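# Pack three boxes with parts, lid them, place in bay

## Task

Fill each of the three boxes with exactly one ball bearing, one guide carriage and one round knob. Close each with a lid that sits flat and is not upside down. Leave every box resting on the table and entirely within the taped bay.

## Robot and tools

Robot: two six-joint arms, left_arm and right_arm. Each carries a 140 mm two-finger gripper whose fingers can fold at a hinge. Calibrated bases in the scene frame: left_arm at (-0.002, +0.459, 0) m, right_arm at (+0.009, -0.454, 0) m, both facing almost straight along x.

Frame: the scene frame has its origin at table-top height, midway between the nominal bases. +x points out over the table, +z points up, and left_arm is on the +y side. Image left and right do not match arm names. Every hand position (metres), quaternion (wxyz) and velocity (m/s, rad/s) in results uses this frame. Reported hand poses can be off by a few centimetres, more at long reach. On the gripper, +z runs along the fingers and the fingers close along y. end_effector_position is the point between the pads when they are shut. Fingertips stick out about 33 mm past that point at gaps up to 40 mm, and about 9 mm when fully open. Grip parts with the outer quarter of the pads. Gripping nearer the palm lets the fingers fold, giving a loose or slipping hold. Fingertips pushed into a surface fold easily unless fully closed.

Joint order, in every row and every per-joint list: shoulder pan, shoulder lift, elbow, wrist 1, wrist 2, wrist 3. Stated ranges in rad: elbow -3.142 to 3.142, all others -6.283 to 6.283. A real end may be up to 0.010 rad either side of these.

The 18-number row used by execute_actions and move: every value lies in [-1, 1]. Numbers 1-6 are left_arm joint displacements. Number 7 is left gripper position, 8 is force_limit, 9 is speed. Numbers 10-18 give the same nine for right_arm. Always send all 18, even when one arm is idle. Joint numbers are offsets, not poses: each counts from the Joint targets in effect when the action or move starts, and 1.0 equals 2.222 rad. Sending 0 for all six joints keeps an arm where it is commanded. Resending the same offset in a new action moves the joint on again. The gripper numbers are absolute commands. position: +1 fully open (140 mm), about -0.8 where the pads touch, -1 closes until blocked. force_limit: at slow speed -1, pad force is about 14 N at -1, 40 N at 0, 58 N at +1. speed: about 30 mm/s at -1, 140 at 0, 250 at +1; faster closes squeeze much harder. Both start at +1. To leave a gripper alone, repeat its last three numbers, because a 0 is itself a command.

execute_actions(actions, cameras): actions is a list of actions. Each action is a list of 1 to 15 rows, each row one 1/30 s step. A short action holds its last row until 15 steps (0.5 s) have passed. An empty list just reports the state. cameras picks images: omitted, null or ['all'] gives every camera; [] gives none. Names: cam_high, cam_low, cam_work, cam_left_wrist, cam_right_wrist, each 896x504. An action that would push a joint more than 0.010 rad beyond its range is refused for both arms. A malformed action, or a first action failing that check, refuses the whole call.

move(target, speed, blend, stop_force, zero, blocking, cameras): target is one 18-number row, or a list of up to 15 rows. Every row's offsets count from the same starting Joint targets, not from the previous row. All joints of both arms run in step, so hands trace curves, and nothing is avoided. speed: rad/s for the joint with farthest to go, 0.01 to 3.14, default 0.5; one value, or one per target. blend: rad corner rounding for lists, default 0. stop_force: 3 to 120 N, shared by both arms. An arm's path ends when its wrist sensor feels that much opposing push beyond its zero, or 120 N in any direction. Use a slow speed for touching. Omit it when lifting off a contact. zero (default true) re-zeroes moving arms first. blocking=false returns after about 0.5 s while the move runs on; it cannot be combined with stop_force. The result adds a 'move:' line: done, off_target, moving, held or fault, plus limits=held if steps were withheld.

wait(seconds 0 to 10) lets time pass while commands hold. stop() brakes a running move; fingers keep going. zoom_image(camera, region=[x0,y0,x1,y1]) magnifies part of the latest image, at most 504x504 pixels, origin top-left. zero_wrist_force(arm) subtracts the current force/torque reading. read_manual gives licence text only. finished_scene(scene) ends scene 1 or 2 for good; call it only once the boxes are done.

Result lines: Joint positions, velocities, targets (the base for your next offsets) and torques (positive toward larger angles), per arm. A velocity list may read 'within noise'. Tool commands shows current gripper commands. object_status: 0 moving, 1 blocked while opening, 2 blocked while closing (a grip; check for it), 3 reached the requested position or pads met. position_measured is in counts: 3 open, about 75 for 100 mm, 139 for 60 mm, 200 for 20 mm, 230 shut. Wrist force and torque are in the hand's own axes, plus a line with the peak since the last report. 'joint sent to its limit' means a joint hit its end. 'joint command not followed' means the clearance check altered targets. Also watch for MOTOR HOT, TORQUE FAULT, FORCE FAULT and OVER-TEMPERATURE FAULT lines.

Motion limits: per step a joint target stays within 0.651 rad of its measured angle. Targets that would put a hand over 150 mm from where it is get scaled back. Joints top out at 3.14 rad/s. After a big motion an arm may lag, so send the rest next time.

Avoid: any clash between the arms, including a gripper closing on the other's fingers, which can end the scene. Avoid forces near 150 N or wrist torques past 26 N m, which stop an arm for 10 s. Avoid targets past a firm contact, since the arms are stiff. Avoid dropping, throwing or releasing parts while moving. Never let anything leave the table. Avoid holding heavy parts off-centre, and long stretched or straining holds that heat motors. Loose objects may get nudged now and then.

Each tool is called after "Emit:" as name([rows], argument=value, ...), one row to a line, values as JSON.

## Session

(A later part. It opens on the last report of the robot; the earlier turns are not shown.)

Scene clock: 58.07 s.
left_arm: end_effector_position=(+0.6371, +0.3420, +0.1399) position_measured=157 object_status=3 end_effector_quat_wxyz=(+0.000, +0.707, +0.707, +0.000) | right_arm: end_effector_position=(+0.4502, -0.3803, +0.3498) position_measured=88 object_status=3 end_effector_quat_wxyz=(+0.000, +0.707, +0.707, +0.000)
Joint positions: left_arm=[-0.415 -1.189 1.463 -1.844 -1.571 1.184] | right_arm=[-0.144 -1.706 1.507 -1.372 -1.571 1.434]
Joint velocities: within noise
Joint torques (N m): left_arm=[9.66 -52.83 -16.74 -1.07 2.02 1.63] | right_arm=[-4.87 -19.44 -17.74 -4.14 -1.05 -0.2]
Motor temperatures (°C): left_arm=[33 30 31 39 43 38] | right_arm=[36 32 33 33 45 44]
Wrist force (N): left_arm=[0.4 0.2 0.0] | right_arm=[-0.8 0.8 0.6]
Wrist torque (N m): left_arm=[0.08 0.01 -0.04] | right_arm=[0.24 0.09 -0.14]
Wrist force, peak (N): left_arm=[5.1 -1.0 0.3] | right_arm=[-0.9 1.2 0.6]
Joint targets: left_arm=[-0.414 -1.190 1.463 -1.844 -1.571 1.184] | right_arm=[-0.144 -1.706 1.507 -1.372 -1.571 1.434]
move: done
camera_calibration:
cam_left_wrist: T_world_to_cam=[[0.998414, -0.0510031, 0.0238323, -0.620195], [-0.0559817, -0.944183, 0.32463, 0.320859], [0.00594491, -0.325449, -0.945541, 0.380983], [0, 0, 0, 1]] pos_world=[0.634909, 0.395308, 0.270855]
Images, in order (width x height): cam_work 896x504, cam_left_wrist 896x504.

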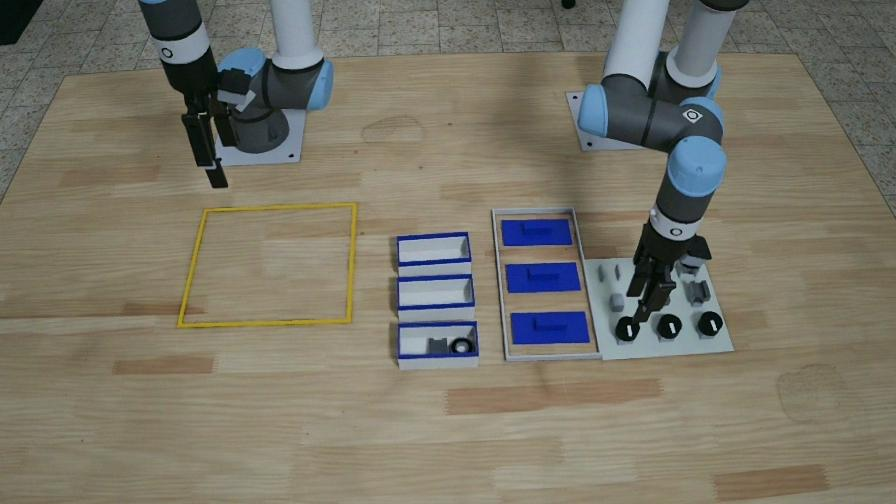

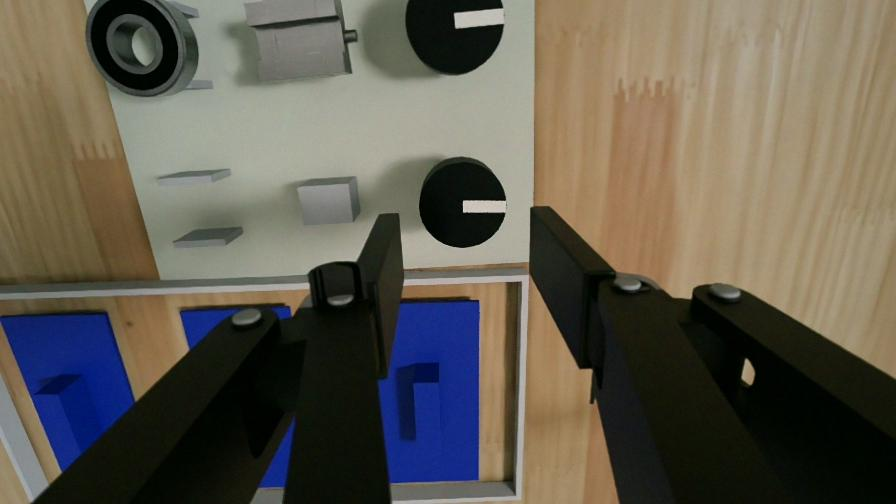

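Emit:
move([
  [0.0018,0.0265,0.0441,-0.0705,0,0.0018,0,-0.2,-1,0,0,0,0,0,0,0.326,0,-1],
  [0.0018,0.0265,0.0441,-0.0705,0,0.0018,-1,-0.2,-1,0,0,0,0,0,0,0.326,0,-1],
], speed=0.25, cameras=["cam_left_wrist"])

Scene clock: 61.53 s.
left_arm: end_effector_position=(+0.6391, +0.3441, +0.0722) position_measured=166 object_status=0 end_effector_quat_wxyz=(+0.000, +0.707, +0.707, +0.000) | right_arm: end_effector_position=(+0.4502, -0.3803, +0.3498) position_measured=88 object_status=3 end_effector_quat_wxyz=(+0.000, +0.707, +0.707, +0.000)
Joint positions: left_arm=[-0.41 -1.131 1.561 -2.001 -1.571 1.188] | right_arm=[-0.144 -1.706 1.507 -1.372 -1.571 1.434]
Joint velocities: within noise
Joint torques (N m): left_arm=[-10.25 -48.71 -24.81 -5.54 1.85 -2.13] | right_arm=[-5.61 -21.33 -19.33 -4.45 -1.17 0.08]
Motor temperatures (°C): left_arm=[33 30 31 39 43 38] | right_arm=[36 32 33 33 45 44]
Wrist force (N): left_arm=[0.6 -1.3 -4.9] | right_arm=[-0.9 1.0 0.5]
Wrist torque (N m): left_arm=[0.15 0.05 -0.07] | right_arm=[0.28 0.12 -0.15]
Wrist force, peak (N): left_arm=[0.8 -1.5 -5.3] | right_arm=[-1.0 1.0 0.7]
Joint targets: left_arm=[-0.410 -1.131 1.561 -2.001 -1.571 1.188] | right_arm=[-0.144 -1.706 1.507 -1.372 -1.571 1.434]
move: done
camera_calibration:
cam_left_wrist: T_world_to_cam=[[0.998415, -0.0510693, 0.0236439, -0.62041], [-0.0559831, -0.944179, 0.32464, 0.344896], [0.00574492, -0.325449, -0.945542, 0.317862], [0, 0, 0, 1]] pos_world=[0.636909, 0.397408, 0.203254]
Images, in order (width x height): cam_left_wrist 896x504.

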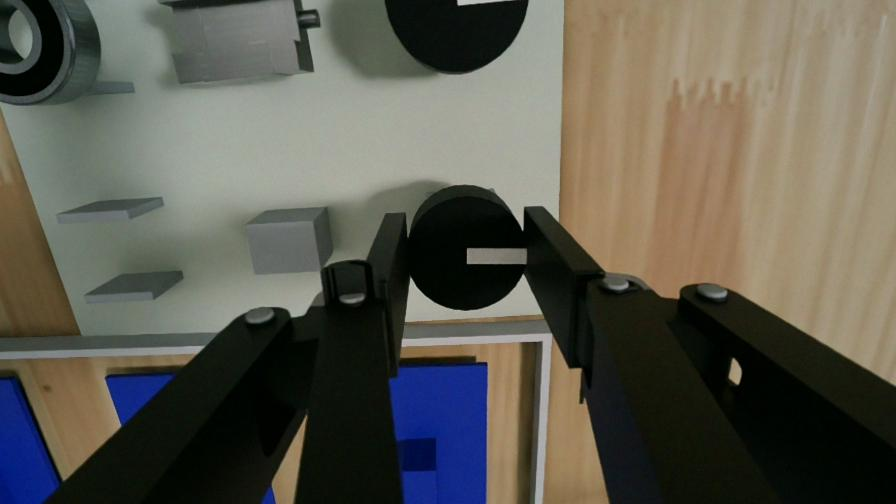

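Emit:
move([
  [0,-0.0216,-0.0389,0.0604,0,0,-1,-0.2,-1,0,0,0,0,0,0,0.326,0,-1],
  [-0.2051,0.2121,-0.4150,0.2029,0,-0.2051,-1,-0.2,-1,0,0,0,0,0,0,0.326,0,-1],
], speed=[0.3,0.7], blend=[0.03,0], cameras=["cam_left_wrist"])

Emit:
zoom_image(camera="cam_left_wrist", region=[320, 0, 620, 340])

Scene clock: 65.67 s.
left_arm: end_effector_position=(+0.6507, -0.0678, +0.1197) position_measured=166 object_status=2 end_effector_quat_wxyz=(+0.000, +0.707, +0.707, +0.000) | right_arm: end_effector_position=(+0.4502, -0.3803, +0.3498) position_measured=88 object_status=3 end_effector_quat_wxyz=(+0.000, +0.707, +0.707, +0.000)
Joint positions: left_arm=[-0.866 -0.66 0.639 -1.55 -1.571 0.732] | right_arm=[-0.144 -1.706 1.507 -1.372 -1.571 1.434]
Joint velocities: within noise
Joint torques (N m): left_arm=[-8.46 -55.7 -35.71 -5.03 -1.36 0.27] | right_arm=[-4.02 -19.6 -19.36 -4.55 -0.95 0.38]
Motor temperatures (°C): left_arm=[33 30 31 39 43 38] | right_arm=[36 32 33 33 45 44]
Wrist force (N): left_arm=[0.1 0.4 0.7] | right_arm=[-0.8 1.0 0.6]
Wrist torque (N m): left_arm=[0.12 0.06 -0.07] | right_arm=[0.26 0.09 -0.14]
Wrist force, peak (N): left_arm=[0.7 -1.2 -5.6] | right_arm=[-1.0 1.1 0.7]
Joint targets: left_arm=[-0.866 -0.659 0.639 -1.550 -1.571 0.732] | right_arm=[-0.144 -1.706 1.507 -1.372 -1.571 1.434]
move: done
camera_calibration:
cam_left_wrist: T_world_to_cam=[[0.998421, -0.0509833, 0.0236003, -0.654142], [-0.0558863, -0.944256, 0.324433, -0.0587939], [0.00574406, -0.32524, -0.945614, 0.228678], [0, 0, 0, 1]] pos_world=[0.648509, -0.0144917, 0.250753]
Images, in order (width x height): cam_left_wrist 896x504.

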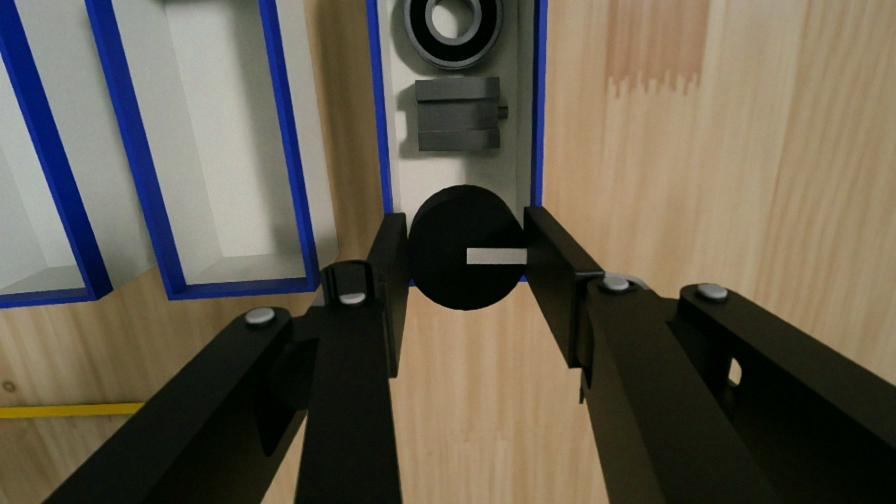

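Scaled by 1.482 from the camera's 896x504 image, which has a finer 1280x720 frame.

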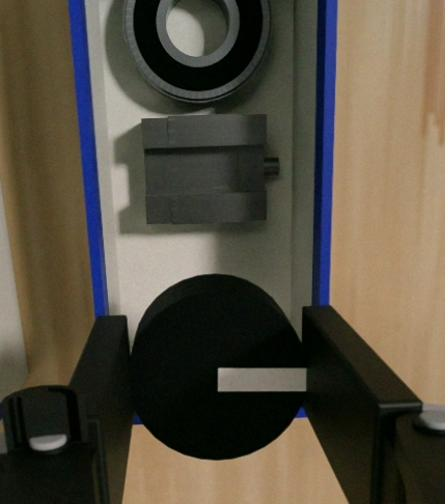

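Emit:
move([
  [-0.0005,0.0060,0.0556,-0.0617,0,-0.0005,-1,-0.2,-1,0,0,0,0,0,0,0.326,0,-1],
  [-0.0005,0.0097,0.0696,-0.0793,0,-0.0005,-1,-0.2,-1,0,0,0,0,0,0,0.326,0,-1],
], speed=[0.07,0.05], stop_force=5, cameras=["cam_left_wrist"])

Scene clock: 71.40 s.
left_arm: end_effector_position=(+0.6507, -0.0694, +0.0507) position_measured=166 object_status=2 end_effector_quat_wxyz=(+0.000, +0.707, +0.707, +0.000) | right_arm: end_effector_position=(+0.4502, -0.3803, +0.3498) position_measured=88 object_status=3 end_effector_quat_wxyz=(+0.000, +0.707, +0.707, +0.000)
Joint positions: left_arm=[-0.867 -0.641 0.781 -1.711 -1.571 0.731] | right_arm=[-0.144 -1.706 1.507 -1.372 -1.571 1.434]
Joint velocities: within noise
Joint torques (N m): left_arm=[-10.17 -73.3 -34.03 -5.74 -2.11 -2.07] | right_arm=[-2.72 -20.8 -22.09 -4.08 -1.17 0.69]
Motor temperatures (°C): left_arm=[33 30 31 39 43 38] | right_arm=[36 32 33 33 45 44]
Wrist force (N): left_arm=[-0.1 0.3 0.0] | right_arm=[-0.7 1.0 0.7]
Wrist torque (N m): left_arm=[0.03 0.00 -0.08] | right_arm=[0.27 0.07 -0.15]
Wrist force, peak (N): left_arm=[2.1 -2.0 -19.2] | right_arm=[-1.2 1.0 0.8]
Joint targets: left_arm=[-0.867 -0.641 0.781 -1.711 -1.571 0.731] | right_arm=[-0.144 -1.706 1.507 -1.372 -1.571 1.434]
move: contact (left_arm); path passed 1 of 2 targets; left_arm: the wrist 1 is farthest, 0.015 rad from its target
camera_calibration:
cam_left_wrist: T_world_to_cam=[[0.998415, -0.0510738, 0.0236373, -0.652599], [-0.0559844, -0.944221, 0.32452, -0.0378709], [0.0057444, -0.325329, -0.945583, 0.162903], [0, 0, 0, 1]] pos_world=[0.648509, -0.0160922, 0.181754]
Images, in order (width x height): cam_left_wrist 896x504.

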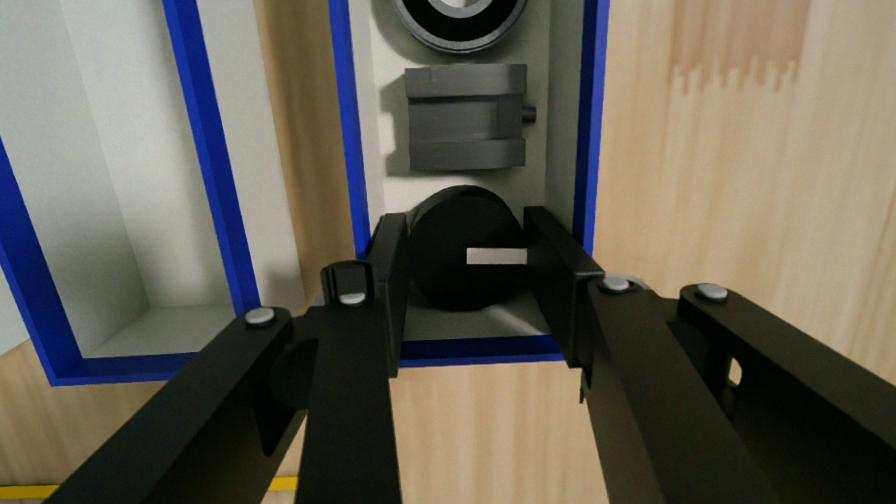

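Emit:
move([
  [0,0,0,0,0,0,-0.245,-0.2,-1,0,0,0,0,0,0,0.326,0,-1],
  [0,-0.0061,-0.0797,0.0859,0,0,-0.245,-0.2,-1,0,0,0,0,0,0,0.326,0,-1],
  [0.1019,-0.2239,0.2857,-0.0617,0,0.1154,-0.245,-0.2,-1,0,0,0,0,0,0,0.326,0,-1],
  [0.1019,-0.2239,0.2857,-0.0617,0,0.1154,-0.166,-0.2,-1,0,0,0,0,0,0,0.326,0,-1],
], speed=[0.3,0.2,0.7,0.5], blend=[0,0.03,0,0], cameras=["cam_left_wrist","cam_work"])

Emit:
zoom_image(camera="cam_work", region=[380, 220, 500, 380])

Scene clock: 77.07 s.
left_arm: end_effector_position=(+0.6104, +0.1906, +0.1297) position_measured=150 object_status=3 end_effector_quat_wxyz=(+0.000, +0.718, +0.696, +0.000) | right_arm: end_effector_position=(+0.4502, -0.3803, +0.3498) position_measured=88 object_status=3 end_effector_quat_wxyz=(+0.000, +0.707, +0.707, +0.000)
Joint positions: left_arm=[-0.641 -1.139 1.416 -1.848 -1.571 0.987] | right_arm=[-0.144 -1.706 1.507 -1.372 -1.571 1.434]
Joint velocities: within noise
Joint torques (N m): left_arm=[-11.49 -55.09 -16.64 -3.95 1.93 0.03] | right_arm=[-2.97 -21.55 -22.21 -4.37 -1.32 0.93]
Motor temperatures (°C): left_arm=[33 30 31 39 43 38] | right_arm=[36 32 33 33 45 44]
Wrist force (N): left_arm=[0.1 0.4 0.1] | right_arm=[-0.8 0.9 0.5]
Wrist torque (N m): left_arm=[0.09 0.06 -0.12] | right_arm=[0.26 0.09 -0.14]
Wrist force, peak (N): left_arm=[2.7 -0.7 0.4] | right_arm=[-1.0 1.1 0.7]
Joint targets: left_arm=[-0.641 -1.139 1.416 -1.848 -1.571 0.987] | right_arm=[-0.144 -1.706 1.507 -1.372 -1.571 1.434]
move: done
camera_calibration:
cam_left_wrist: T_world_to_cam=[[0.996446, -0.0809093, 0.0234323, -0.594093], [-0.0841307, -0.942158, 0.32444, 0.196623], [-0.00417324, -0.325258, -0.945616, 0.328488], [0, 0, 0, 1]] pos_world=[0.609895, 0.244025, 0.260752]
Images, in order (width x height): cam_work 896x504, cam_left_wrist 896x504.

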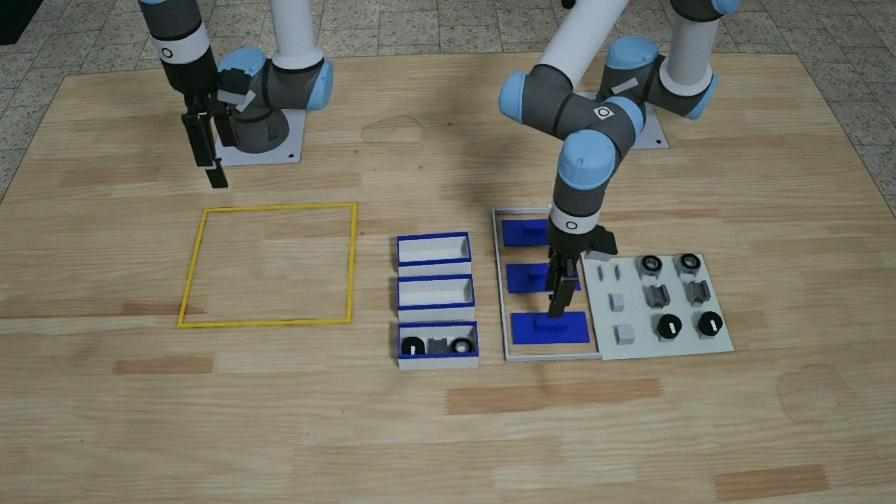

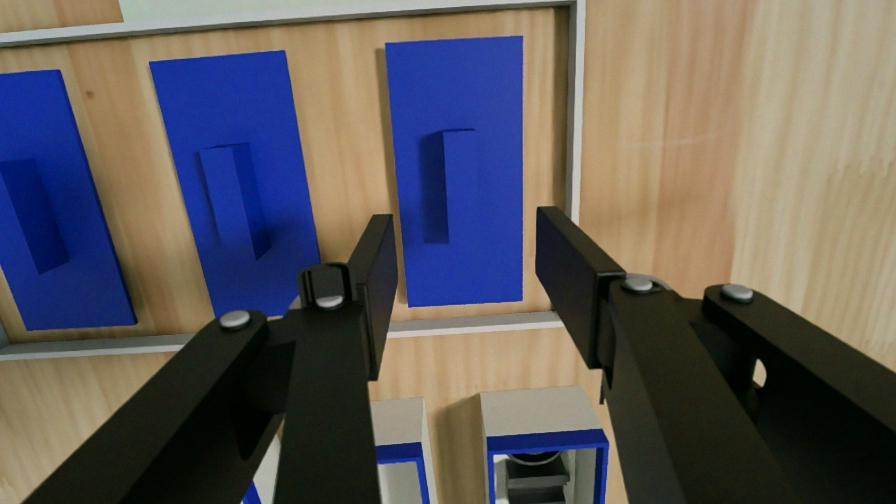

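Scaled by 3.150 from the camera's 896x504 image, which has a finer 1280x720 frame.

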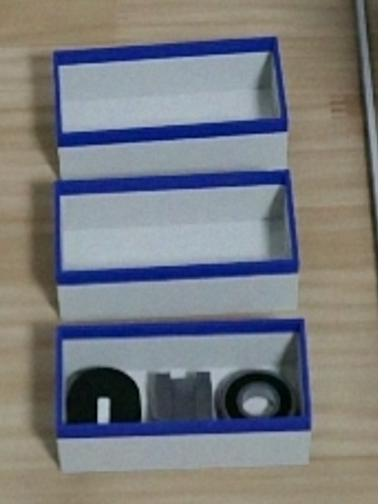

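Emit:
move([
  [0.0033,0.0327,0.0510,-0.0838,0,0.0060,-0.166,-0.1,-1,0,0,0,0,0,0,0.326,0,-1],
  [0.0033,0.0327,0.0510,-0.0838,0,0.0060,-1,-0.1,-1,0,0,0,0,0,0,0.326,0,-1],
], speed=0.25, cameras=["cam_left_wrist"])

Scene clock: 81.43 s.
left_arm: end_effector_position=(+0.6134, +0.1944, +0.0480) position_measured=207 object_status=0 end_effector_quat_wxyz=(+0.000, +0.720, +0.694, +0.000) | right_arm: end_effector_position=(+0.4502, -0.3803, +0.3498) position_measured=88 object_status=3 end_effector_quat_wxyz=(+0.000, +0.707, +0.707, +0.000)
Joint positions: left_arm=[-0.633 -1.066 1.529 -2.034 -1.571 1.001] | right_arm=[-0.144 -1.706 1.507 -1.372 -1.571 1.434]
Joint velocities: within noise
Joint torques (N m): left_arm=[-9.73 -53.36 -21.87 -5.54 1.99 -2.25] | right_arm=[-2.97 -23.41 -24.58 -4.11 -1.02 1.27]
Motor temperatures (°C): left_arm=[33 30 31 39 43 38] | right_arm=[36 32 33 33 45 44]
Wrist force (N): left_arm=[0.3 -0.1 -2.6] | right_arm=[-0.8 0.8 0.3]
Wrist torque (N m): left_arm=[0.04 0.04 -0.13] | right_arm=[0.23 0.11 -0.15]
Wrist force, peak (N): left_arm=[0.2 -0.3 -3.3] | right_arm=[-1.3 1.0 0.8]
Joint targets: left_arm=[-0.633 -1.066 1.529 -2.034 -1.571 1.001] | right_arm=[-0.144 -1.706 1.507 -1.372 -1.571 1.434]
move: done
camera_calibration:
cam_left_wrist: T_world_to_cam=[[0.99593, -0.0869366, 0.0237768, -0.593311], [-0.0899403, -0.941554, 0.324633, 0.230321], [-0.00583538, -0.32545, -0.945541, 0.253524], [0, 0, 0, 1]] pos_world=[0.613091, 0.247788, 0.179055]
Images, in order (width x height): cam_left_wrist 896x504.

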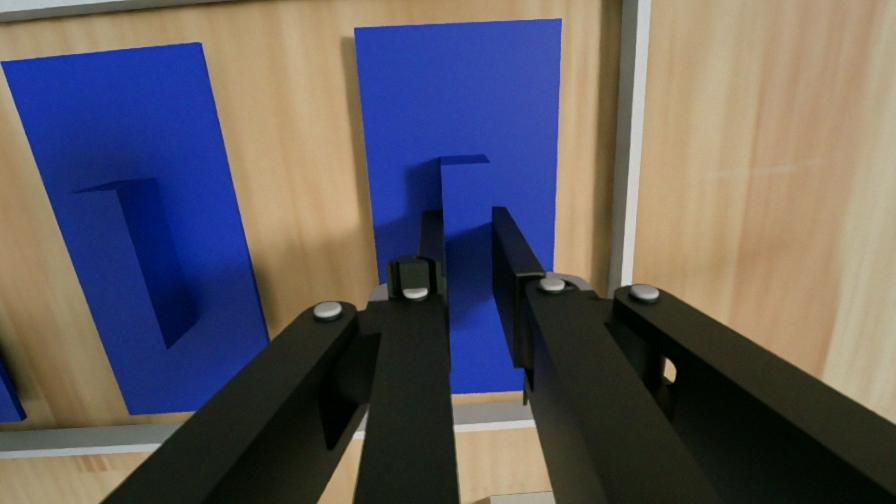

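Emit:
move([
  [0,-0.0315,-0.0529,0.0844,0,0,-1,-0.1,-1,0,0,0,0,0,0,0.326,0,-1],
  [-0.0901,0.1459,-0.3309,0.1851,0,-0.1063,-1,-0.1,-1,0,0,0,0,0,0,0.326,0,-1],
], speed=[0.25,0.5], blend=[0.03,0], cameras=["cam_left_wrist"])

Emit:
zoom_image(camera="cam_left_wrist", region=[320, 0, 620, 300])

Scene clock: 85.93 s.
left_arm: end_effector_position=(+0.6514, -0.0299, +0.1178) position_measured=207 object_status=2 end_effector_quat_wxyz=(+0.000, +0.707, +0.707, +0.000) | right_arm: end_effector_position=(+0.4502, -0.3803, +0.3498) position_measured=88 object_status=3 end_effector_quat_wxyz=(+0.000, +0.707, +0.707, +0.000)
Joint positions: left_arm=[-0.834 -0.742 0.795 -1.623 -1.571 0.765] | right_arm=[-0.144 -1.706 1.507 -1.372 -1.571 1.434]
Joint velocities: within noise
Joint torques (N m): left_arm=[6.06 -55.19 -36.02 -5.51 0.37 1.92] | right_arm=[-1.47 -22.72 -25.46 -4.26 -1.09 1.76]
Motor temperatures (°C): left_arm=[33 30 31 39 43 38] | right_arm=[36 32 33 33 45 44]
Wrist force (N): left_arm=[-0.2 0.2 0.8] | right_arm=[-0.9 0.8 0.6]
Wrist torque (N m): left_arm=[0.07 0.07 -0.11] | right_arm=[0.24 0.11 -0.14]
Wrist force, peak (N): left_arm=[0.5 0.2 3.7] | right_arm=[-1.0 1.0 0.9]
Joint targets: left_arm=[-0.834 -0.742 0.794 -1.623 -1.571 0.765] | right_arm=[-0.144 -1.706 1.507 -1.372 -1.571 1.434]
move: done
camera_calibration:
cam_left_wrist: T_world_to_cam=[[0.998416, -0.0511445, 0.0234346, -0.652811], [-0.0559839, -0.944309, 0.324263, -0.0221504], [0.00554525, -0.325062, -0.945677, 0.239375], [0, 0, 0, 1]] pos_world=[0.649209, 0.0235071, 0.248852]
Images, in order (width x height): cam_left_wrist 896x504.

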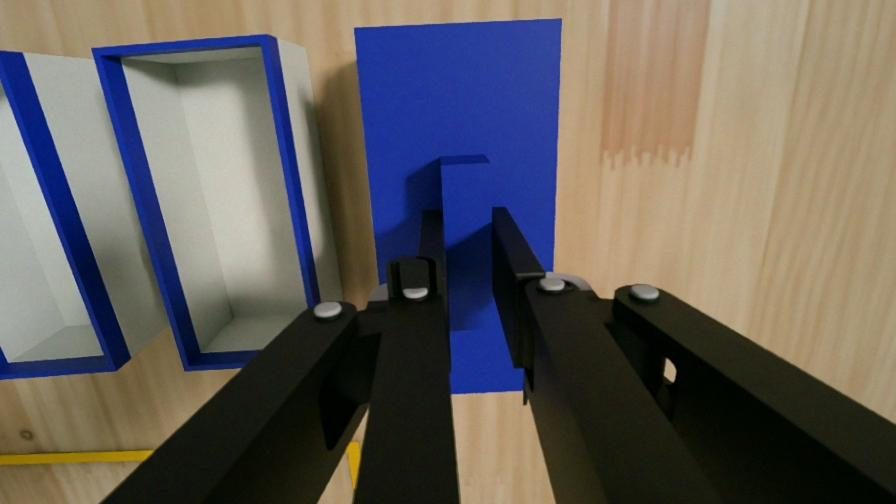

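Scaled by 1.680 from the camera's 896x504 image, which has a finer 1280x720 frame.

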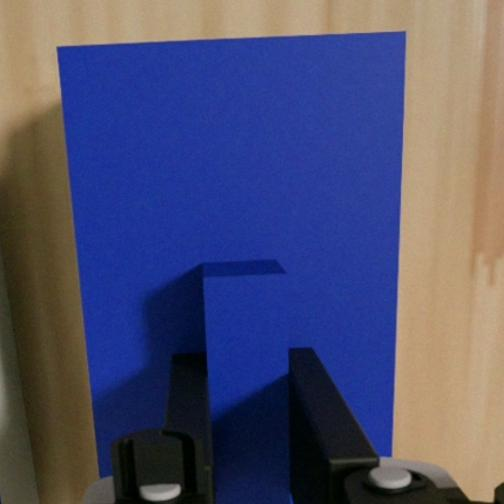

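Emit:
move(target=[-0.0027,0.0045,-0.0081,0.0037,0,-0.0081,-1,-0.1,-1,0,0,0,0,0,0,0.326,0,-1], speed=0.1, cameras=["cam_left_wrist"])

Emit:
zoom_image(camera="cam_left_wrist", region=[320, 0, 620, 300])

Scene clock: 90.13 s.
left_arm: end_effector_position=(+0.6505, -0.0361, +0.1178) position_measured=207 object_status=2 end_effector_quat_wxyz=(+0.000, +0.703, +0.711, +0.000) | right_arm: end_effector_position=(+0.4502, -0.3803, +0.3498) position_measured=88 object_status=3 end_effector_quat_wxyz=(+0.000, +0.707, +0.707, +0.000)
Joint positions: left_arm=[-0.84 -0.731 0.776 -1.615 -1.571 0.746] | right_arm=[-0.144 -1.706 1.507 -1.372 -1.571 1.434]
Joint velocities: within noise
Joint torques (N m): left_arm=[-1.9 -68.34 -17.66 -2.28 -2.03 1.92] | right_arm=[-2.85 -22.52 -25.59 -4.38 -1.26 1.83]
Motor temperatures (°C): left_arm=[33 30 31 39 43 38] | right_arm=[36 32 33 33 45 44]
Wrist force (N): left_arm=[0.3 0.4 0.7] | right_arm=[-0.8 0.9 0.7]
Wrist torque (N m): left_arm=[0.09 0.00 -0.10] | right_arm=[0.24 0.10 -0.14]
Wrist force, peak (N): left_arm=[0.0 0.5 0.8] | right_arm=[-0.8 1.2 0.7]
Joint targets: left_arm=[-0.840 -0.732 0.776 -1.615 -1.571 0.747] | right_arm=[-0.144 -1.706 1.507 -1.372 -1.571 1.434]
move: done
camera_calibration:
cam_left_wrist: T_world_to_cam=[[0.998975, -0.0387892, 0.023328, -0.652089], [-0.044262, -0.944962, 0.324174, -0.0357696], [0.00946966, -0.324874, -0.94571, 0.234791], [0, 0, 0, 1]] pos_world=[0.647614, 0.0171827, 0.248852]
Images, in order (width x height): cam_left_wrist 896x504.

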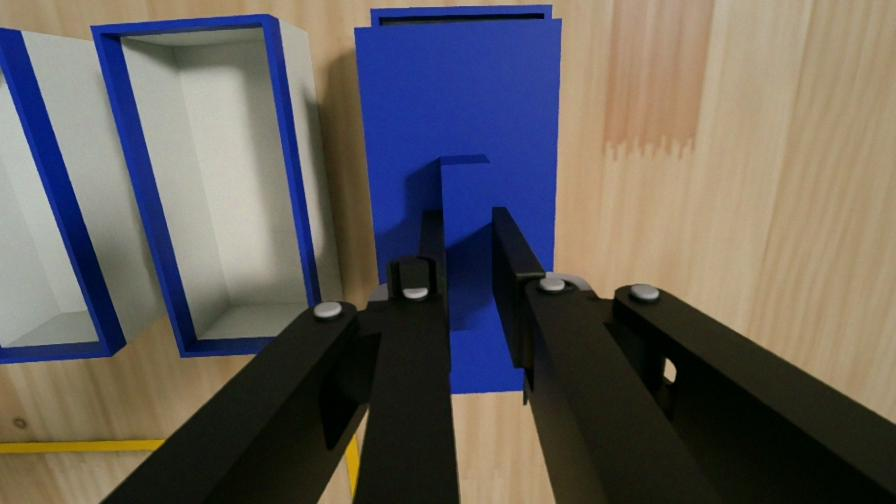

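Scaled by 1.680 from the camera's 896x504 image, which has a finer 1280x720 frame.

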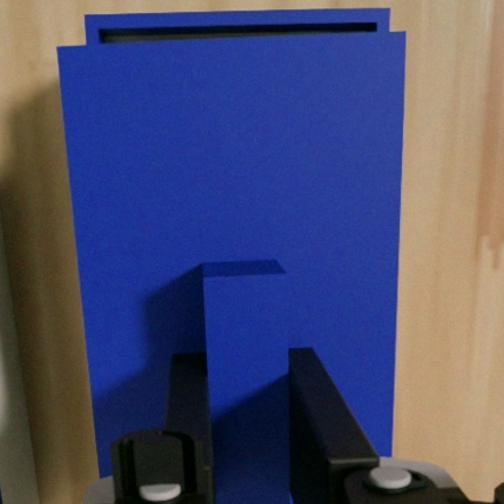

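Emit:
move([
  [0.0041,-0.0074,0.0134,-0.0060,0,0.0145,-1,-0.1,-1,0,0,0,0,0,0,0.326,0,-1],
  [0.0041,-0.0056,0.0286,-0.0230,0,0.0145,-1,-0.1,-1,0,0,0,0,0,0,0.326,0,-1],
  [0.0041,-0.0037,0.0391,-0.0354,0,0.0145,-1,-0.1,-1,0,0,0,0,0,0,0.326,0,-1],
], speed=[0.06,0.05,0.04], stop_force=5, cameras=["cam_left_wrist"])

Emit:
zoom_image(camera="cam_left_wrist", region=[320, 0, 620, 300])

Scene clock: 97.20 s.
left_arm: end_effector_position=(+0.6516, -0.0264, +0.0955) position_measured=207 object_status=2 end_effector_quat_wxyz=(+0.000, +0.711, +0.703, +0.000) | right_arm: end_effector_position=(+0.4502, -0.3803, +0.3498) position_measured=88 object_status=3 end_effector_quat_wxyz=(+0.000, +0.707, +0.707, +0.000)
Joint positions: left_arm=[-0.831 -0.742 0.852 -1.68 -1.571 0.779] | right_arm=[-0.144 -1.706 1.507 -1.372 -1.571 1.434]
Joint velocities: within noise
Joint torques (N m): left_arm=[-10.78 -71.4 -34.34 -1.51 -1.98 -2.25] | right_arm=[-0.05 -23.83 -27.04 -4.21 -1.32 2.36]
Motor temperatures (°C): left_arm=[32 30 31 39 43 38] | right_arm=[36 32 33 33 45 44]
Wrist force (N): left_arm=[-0.5 0.2 0.0] | right_arm=[-0.9 1.2 0.5]
Wrist torque (N m): left_arm=[0.05 0.03 -0.10] | right_arm=[0.31 0.12 -0.14]
Wrist force, peak (N): left_arm=[2.3 -2.9 -17.7] | right_arm=[-1.0 1.1 0.6]
Joint targets: left_arm=[-0.831 -0.742 0.852 -1.680 -1.571 0.779] | right_arm=[-0.144 -1.706 1.507 -1.372 -1.571 1.434]
move: contact (left_arm); path passed 2 of 3 targets; left_arm: the wrist 1 is farthest, 0.014 rad from its target
camera_calibration:
cam_left_wrist: T_world_to_cam=[[0.997798, -0.0621189, 0.0232589, -0.652169], [-0.0663057, -0.943669, 0.324179, -0.00492176], [0.00181111, -0.325007, -0.94571, 0.22183], [0, 0, 0, 1]] pos_world=[0.650005, 0.0269399, 0.226551]
Images, in order (width x height): cam_left_wrist 896x504.

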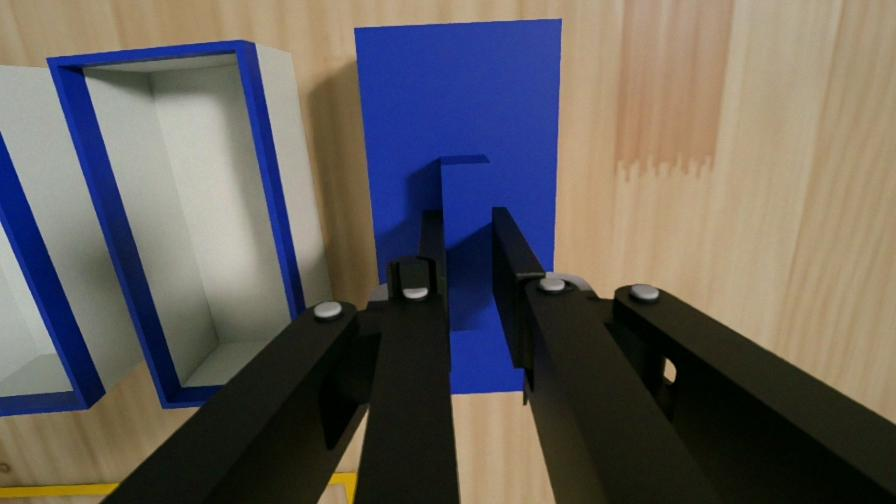

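Scaled by 1.680 from the camera's 896x504 image, which has a finer 1280x720 frame.

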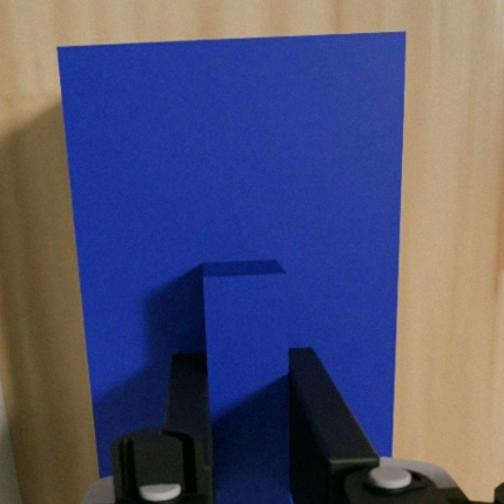

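Emit:
move([
  [0,0,0,0,0,0,-0.166,-0.1,-1,0,0,0,0,0,0,0.326,0,-1],
  [0,-0.0038,-0.0444,0.0479,0,0,-0.166,-0.1,-1,0,0,0,0,0,0,0.326,0,-1],
  [0.2276,-0.2835,0.4083,-0.1251,0,0.9340,-0.166,-0.1,-1,0.2482,0.3717,-0.3063,-0.0654,0,0.2532,0.326,0,-1],
  [0.2276,-0.2835,0.4083,-0.1251,0,0.9340,0,-0.2,-1,0.2482,0.3717,-0.3063,-0.0654,0,0.2532,0.326,0,-1],
], speed=[0.3,0.2,1.0,0.5], blend=[0,0.02,0,0], cameras=["cam_left_wrist","cam_right_wrist","cam_work"])

Scene clock: 104.80 s.
left_arm: end_effector_position=(+0.5602, +0.4257, +0.1199) position_measured=129 object_status=0 end_effector_quat_wxyz=(+0.000, +1.000, -0.005, +0.000) | right_arm: end_effector_position=(+0.6530, -0.0251, +0.1997) position_measured=88 object_status=3 end_effector_quat_wxyz=(+0.000, +0.711, +0.703, +0.000)
Joint positions: left_arm=[-0.325 -1.372 1.759 -1.958 -1.571 2.854] | right_arm=[0.407 -0.88 0.827 -1.517 -1.571 1.997]
Joint velocities: within noise
Joint torques (N m): left_arm=[-11.09 -24.03 -17.11 -0.62 -0.46 2.71] | right_arm=[-10.32 -49.26 -12.42 -1.3 -0.9 -2.06]
Motor temperatures (°C): left_arm=[32 30 31 39 43 38] | right_arm=[36 32 33 33 45 44]
Wrist force (N): left_arm=[0.2 0.1 0.2] | right_arm=[-0.9 0.8 0.6]
Wrist torque (N m): left_arm=[0.03 0.01 -0.12] | right_arm=[0.23 0.13 -0.16]
Wrist force, peak (N): left_arm=[-2.0 -0.1 -0.5] | right_arm=[0.8 1.3 1.8]
Joint targets: left_arm=[-0.325 -1.372 1.759 -1.958 -1.571 2.854] | right_arm=[0.407 -0.880 0.827 -1.517 -1.571 1.997]
move: done
camera_calibration:
cam_left_wrist: T_world_to_cam=[[-0.0609637, -0.997848, 0.0241384, 0.457828], [-0.943672, 0.0654997, 0.324335, 0.469693], [-0.325218, -0.00300605, -0.945634, 0.438167], [0, 0, 0, 1]] pos_world=[0.613647, 0.427395, 0.250957]
cam_right_wrist: T_world_to_cam=[[0.999648, 0.0211304, -0.0160224, -0.637523], [0.0253566, -0.938521, 0.344291, -0.108184], [-0.00776239, -0.344576, -0.938726, 0.329785], [0, 0, 0, 1]] pos_world=[0.642602, 0.0255744, 0.33661]
Images, in order (width x height): cam_work 896x504, cam_left_wrist 896x504, cam_right_wrist 896x504.

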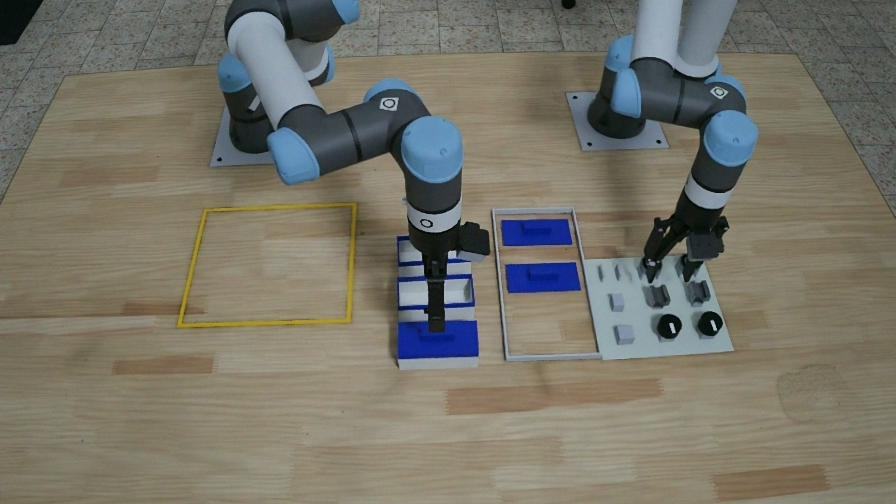

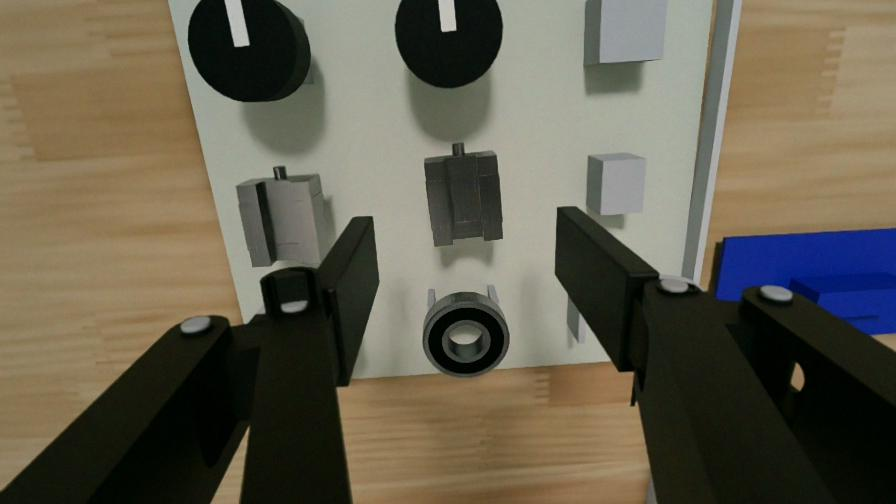

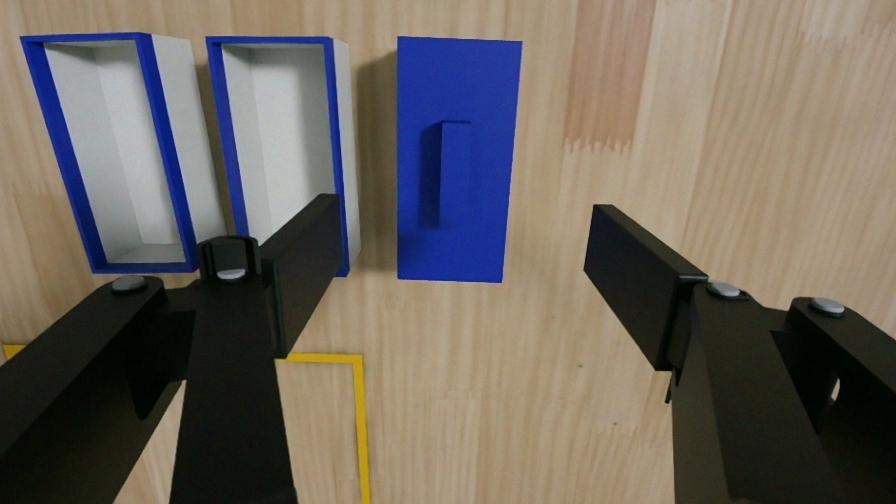

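Emit:
move([
  [-0.0007,0.0322,0.0377,-0.0699,0,-0.0178,0,-0.2,-1,0,0.0251,0.1372,-0.1623,0,0,0.326,0,-1],
  [-0.0007,0.0322,0.0377,-0.0699,0,-0.0178,-1,-0.2,-1,0,0.0251,0.1372,-0.1623,0,0,-1,0,-1],
], speed=0.2, cameras=["cam_left_wrist","cam_right_wrist"])

Scene clock: 110.60 s.
left_arm: end_effector_position=(+0.5624, +0.4241, +0.0584) position_measured=180 object_status=0 end_effector_quat_wxyz=(+0.000, +1.000, +0.014, +0.000) | right_arm: end_effector_position=(+0.6530, -0.0251, +0.0446) position_measured=126 object_status=0 end_effector_quat_wxyz=(+0.000, +0.711, +0.703, +0.000)
Joint positions: left_arm=[-0.326 -1.3 1.843 -2.113 -1.571 2.814] | right_arm=[0.407 -0.824 1.132 -1.878 -1.571 1.997]
Joint velocities: within noise
Joint torques (N m): left_arm=[-6.47 -42.69 -30.39 -0.83 -1.75 2.71] | right_arm=[-10.47 -60.94 -35.5 -2.93 -0.91 1.01]
Motor temperatures (°C): left_arm=[32 30 31 39 43 38] | right_arm=[36 32 33 33 45 44]
Wrist force (N): left_arm=[-1.1 0.2 -3.0] | right_arm=[-0.3 0.8 -1.0]
Wrist torque (N m): left_arm=[0.16 0.02 -0.09] | right_arm=[0.03 0.03 -0.24]
Wrist force, peak (N): left_arm=[-1.1 0.4 -3.5] | right_arm=[-0.9 0.6 2.2]
Joint targets: left_arm=[-0.326 -1.300 1.843 -2.113 -1.571 2.814] | right_arm=[0.407 -0.824 1.132 -1.878 -1.571 1.997]
move: done
camera_calibration:
cam_left_wrist: T_world_to_cam=[[-0.0229984, -0.999441, 0.0242602, 0.437207], [-0.945461, 0.0296303, 0.324384, 0.507966], [-0.324922, -0.0154768, -0.945614, 0.385824], [0, 0, 0, 1]] pos_world=[0.61568, 0.427883, 0.189457]
cam_right_wrist: T_world_to_cam=[[0.999649, 0.0211655, -0.0159259, -0.640029], [0.0253556, -0.938552, 0.344205, -0.0547329], [-0.00766202, -0.344488, -0.938759, 0.184033], [0, 0, 0, 1]] pos_world=[0.642602, 0.0255743, 0.181409]
Images, in order (width x height): cam_left_wrist 896x504, cam_right_wrist 896x504.

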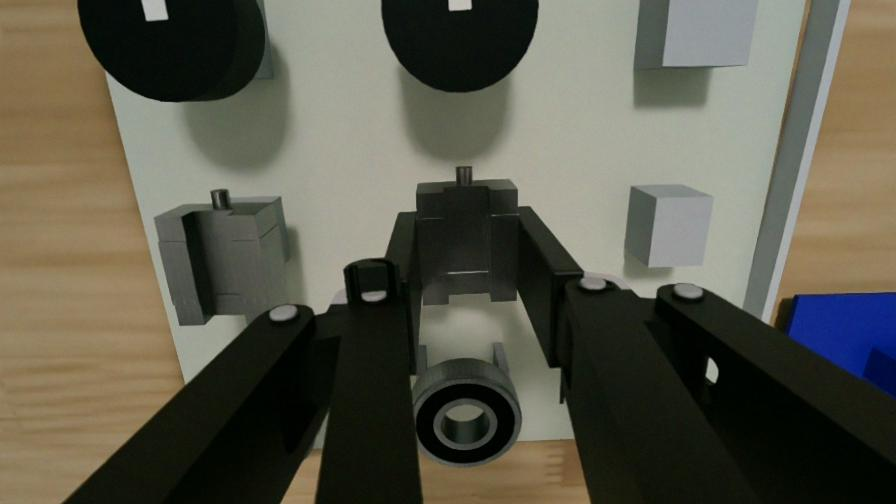

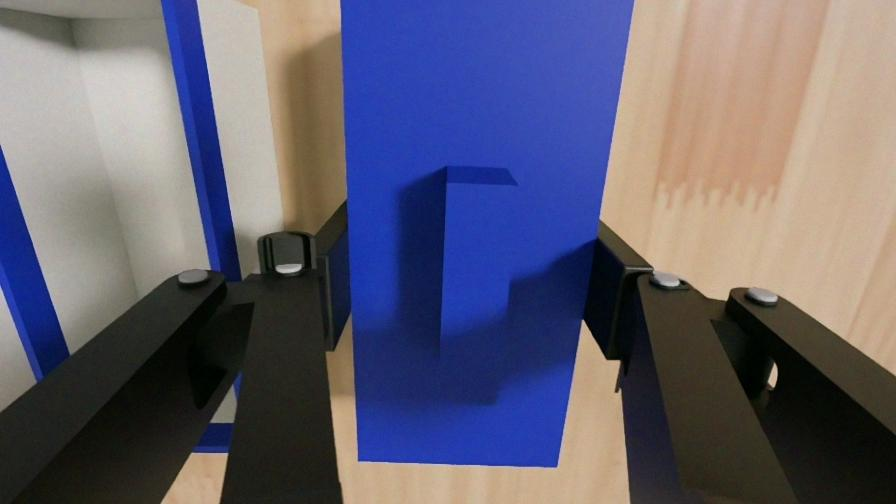

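Emit:
move([
  [0,-0.0299,-0.0405,0.0705,0,0,-1,-0.2,-1,0,-0.0244,-0.0809,0.1054,0,0,-1,0,-1],
  [-0.1370,0.0556,-0.1634,0.1077,0,-0.1348,-1,-0.2,-1,-0.2302,-0.2997,0.3076,-0.0079,0,-0.2352,-1,0,-1],
  [-0.2740,0.1414,-0.2862,0.1448,0,-0.2695,-1,-0.2,-1,-0.2302,-0.2997,0.3076,-0.0079,0,-0.2352,-1,0,-1],
], speed=[0.3,0.6,0.6], blend=[0.03,0.08,0], cameras=["cam_left_wrist","cam_right_wrist"])

Scene clock: 116.13 s.
left_arm: end_effector_position=(+0.5447, -0.0243, +0.1199) position_measured=180 object_status=2 end_effector_quat_wxyz=(+0.000, +1.000, +0.009, +0.000) | right_arm: end_effector_position=(+0.5252, -0.3703, +0.1497) position_measured=126 object_status=2 end_effector_quat_wxyz=(+0.000, +0.707, +0.707, +0.000)
Joint positions: left_arm=[-0.935 -0.986 1.207 -1.792 -1.571 2.216] | right_arm=[-0.104 -1.49 1.815 -1.896 -1.571 1.474]
Joint velocities: within noise
Joint torques (N m): left_arm=[-9.51 -44.19 -37.34 -6.01 0.09 -1.88] | right_arm=[8.66 -31.88 -38.57 -1.33 -0.95 2.83]
Motor temperatures (°C): left_arm=[32 30 31 39 43 38] | right_arm=[36 32 33 33 45 44]
Wrist force (N): left_arm=[0.1 0.5 1.0] | right_arm=[-0.7 0.7 4.6]
Wrist torque (N m): left_arm=[0.19 0.04 -0.06] | right_arm=[0.21 0.05 -0.15]
Wrist force, peak (N): left_arm=[-2.8 6.2 1.3] | right_arm=[-1.2 0.3 8.2]
Joint targets: left_arm=[-0.935 -0.986 1.207 -1.792 -1.571 2.216] | right_arm=[-0.104 -1.490 1.815 -1.896 -1.571 1.474]
move: done
camera_calibration:
cam_left_wrist: T_world_to_cam=[[-0.0331093, -0.999161, 0.024111, -0.00724805], [-0.945032, 0.0391493, 0.324627, 0.484501], [-0.325299, -0.0120375, -0.945535, 0.43157], [0, 0, 0, 1]] pos_world=[0.598018, -0.0210148, 0.250957]
cam_right_wrist: T_world_to_cam=[[0.999348, 0.0322999, -0.0161559, -0.498932], [0.0358876, -0.938275, 0.344022, -0.41707], [-0.00404681, -0.344378, -0.938822, 0.161041], [0, 0, 0, 1]] pos_world=[0.514226, -0.319752, 0.28661]
Images, in order (width x height): cam_left_wrist 896x504, cam_right_wrist 896x504.

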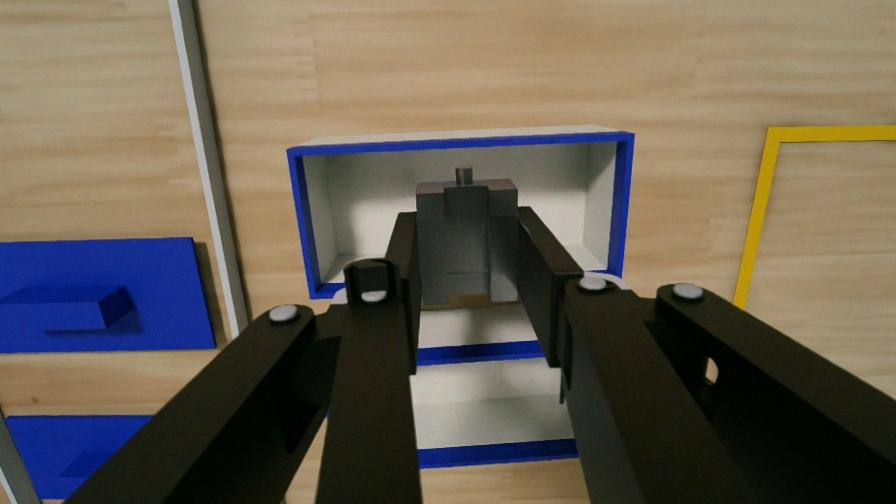

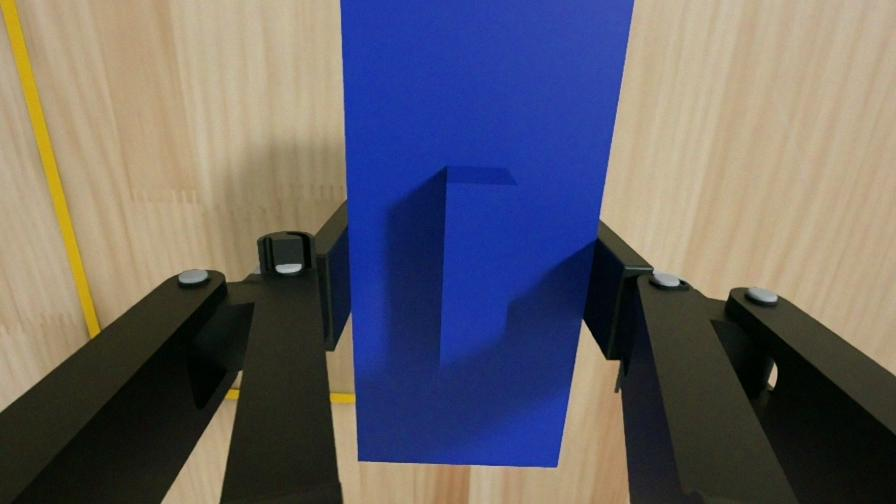

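Emit:
move([
  [-0.0006,0.0216,0.0424,-0.0640,0,0.0021,-1,-0.2,-1,0,0.0432,0.0649,-0.1081,0,0,-1,0,-1],
  [-0.0006,0.0310,0.0547,-0.0857,0,0.0021,-1,-0.2,-1,0,0.0559,0.0766,-0.1324,0,0,-1,0,-1],
], speed=[0.12,0.045], stop_force=5, cameras=["cam_left_wrist","cam_right_wrist","cam_work"])

Scene clock: 122.97 s.
left_arm: end_effector_position=(+0.5444, -0.0258, +0.0367) position_measured=180 object_status=2 end_effector_quat_wxyz=(+0.000, +1.000, +0.006, +0.000) | right_arm: end_effector_position=(+0.5251, -0.3703, +0.0438) position_measured=126 object_status=2 end_effector_quat_wxyz=(+0.000, +0.707, +0.707, +0.000)
Joint positions: left_arm=[-0.937 -0.922 1.323 -1.972 -1.571 2.22] | right_arm=[-0.104 -1.372 1.98 -2.179 -1.571 1.474]
Joint velocities: within noise
Joint torques (N m): left_arm=[-9.2 -63.74 -33.78 -4.88 1.9 0.86] | right_arm=[8.05 -38.69 -36.31 -4.74 -0.92 2.62]
Motor temperatures (°C): left_arm=[32 30 31 39 43 38] | right_arm=[36 32 33 33 45 44]
Wrist force (N): left_arm=[0.0 0.5 1.5] | right_arm=[-0.9 1.0 4.2]
Wrist torque (N m): left_arm=[0.12 0.07 -0.05] | right_arm=[0.26 0.09 -0.15]
Wrist force, peak (N): left_arm=[-2.2 -2.4 -21.3] | right_arm=[-1.0 -3.2 -20.6]
Joint targets: left_arm=[-0.937 -0.922 1.323 -1.972 -1.571 2.220] | right_arm=[-0.104 -1.372 1.980 -2.179 -1.571 1.474]
move: contact (left_arm, right_arm); path passed 1 of 2 targets; right_arm: the wrist 1 is farthest, 0.012 rad from its target
camera_calibration:
cam_left_wrist: T_world_to_cam=[[-0.0390199, -0.998946, 0.0241714, -0.00361843], [-0.944809, 0.0447583, 0.32455, 0.511369], [-0.32529, -0.0101735, -0.94556, 0.352843], [0, 0, 0, 1]] pos_world=[0.597782, -0.022913, 0.167757]
cam_right_wrist: T_world_to_cam=[[0.999347, 0.0322296, -0.016343, -0.500531], [0.035886, -0.938278, 0.344016, -0.380633], [-0.00424678, -0.344377, -0.938822, 0.0617224], [0, 0, 0, 1]] pos_world=[0.514126, -0.319752, 0.18071]
Images, in order (width x height): cam_work 896x504, cam_left_wrist 896x504, cam_right_wrist 896x504.

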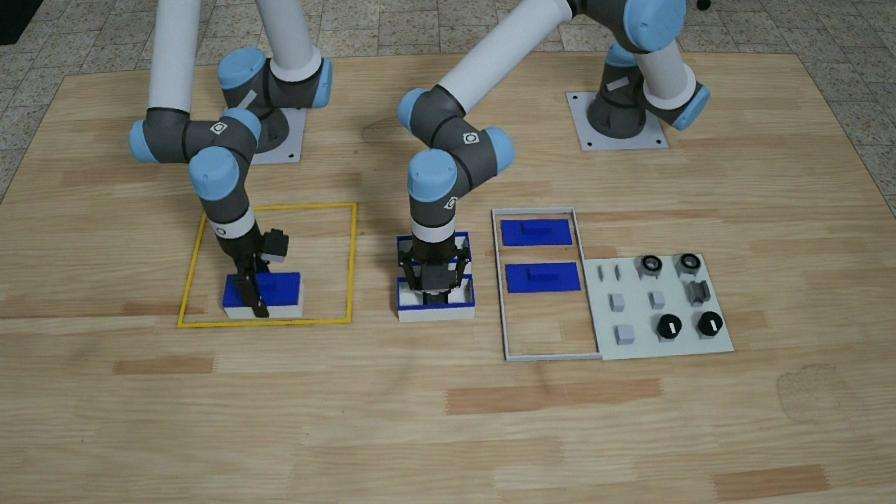

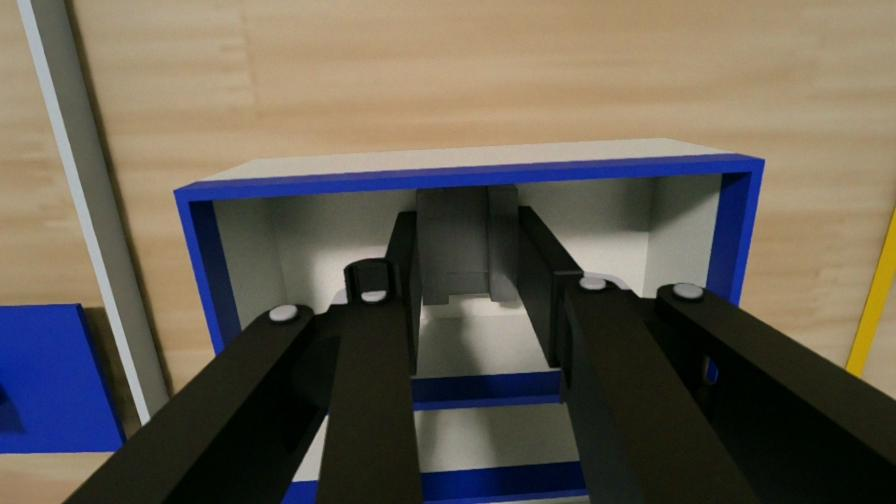

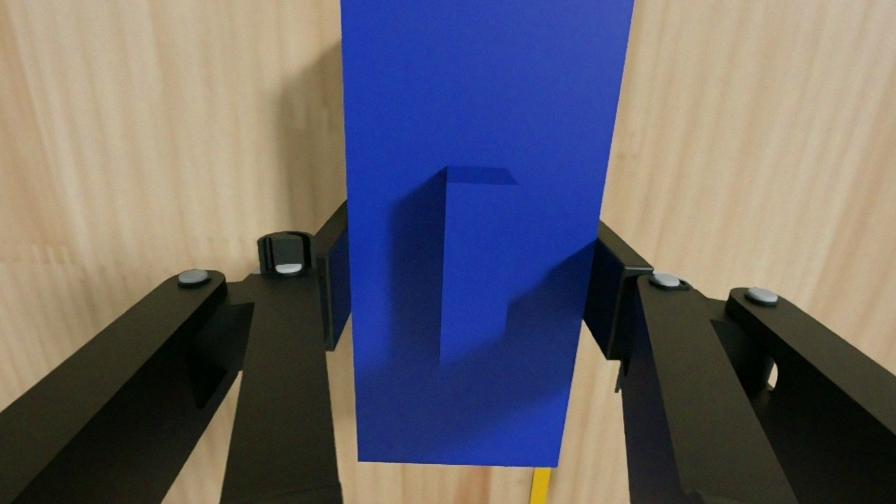

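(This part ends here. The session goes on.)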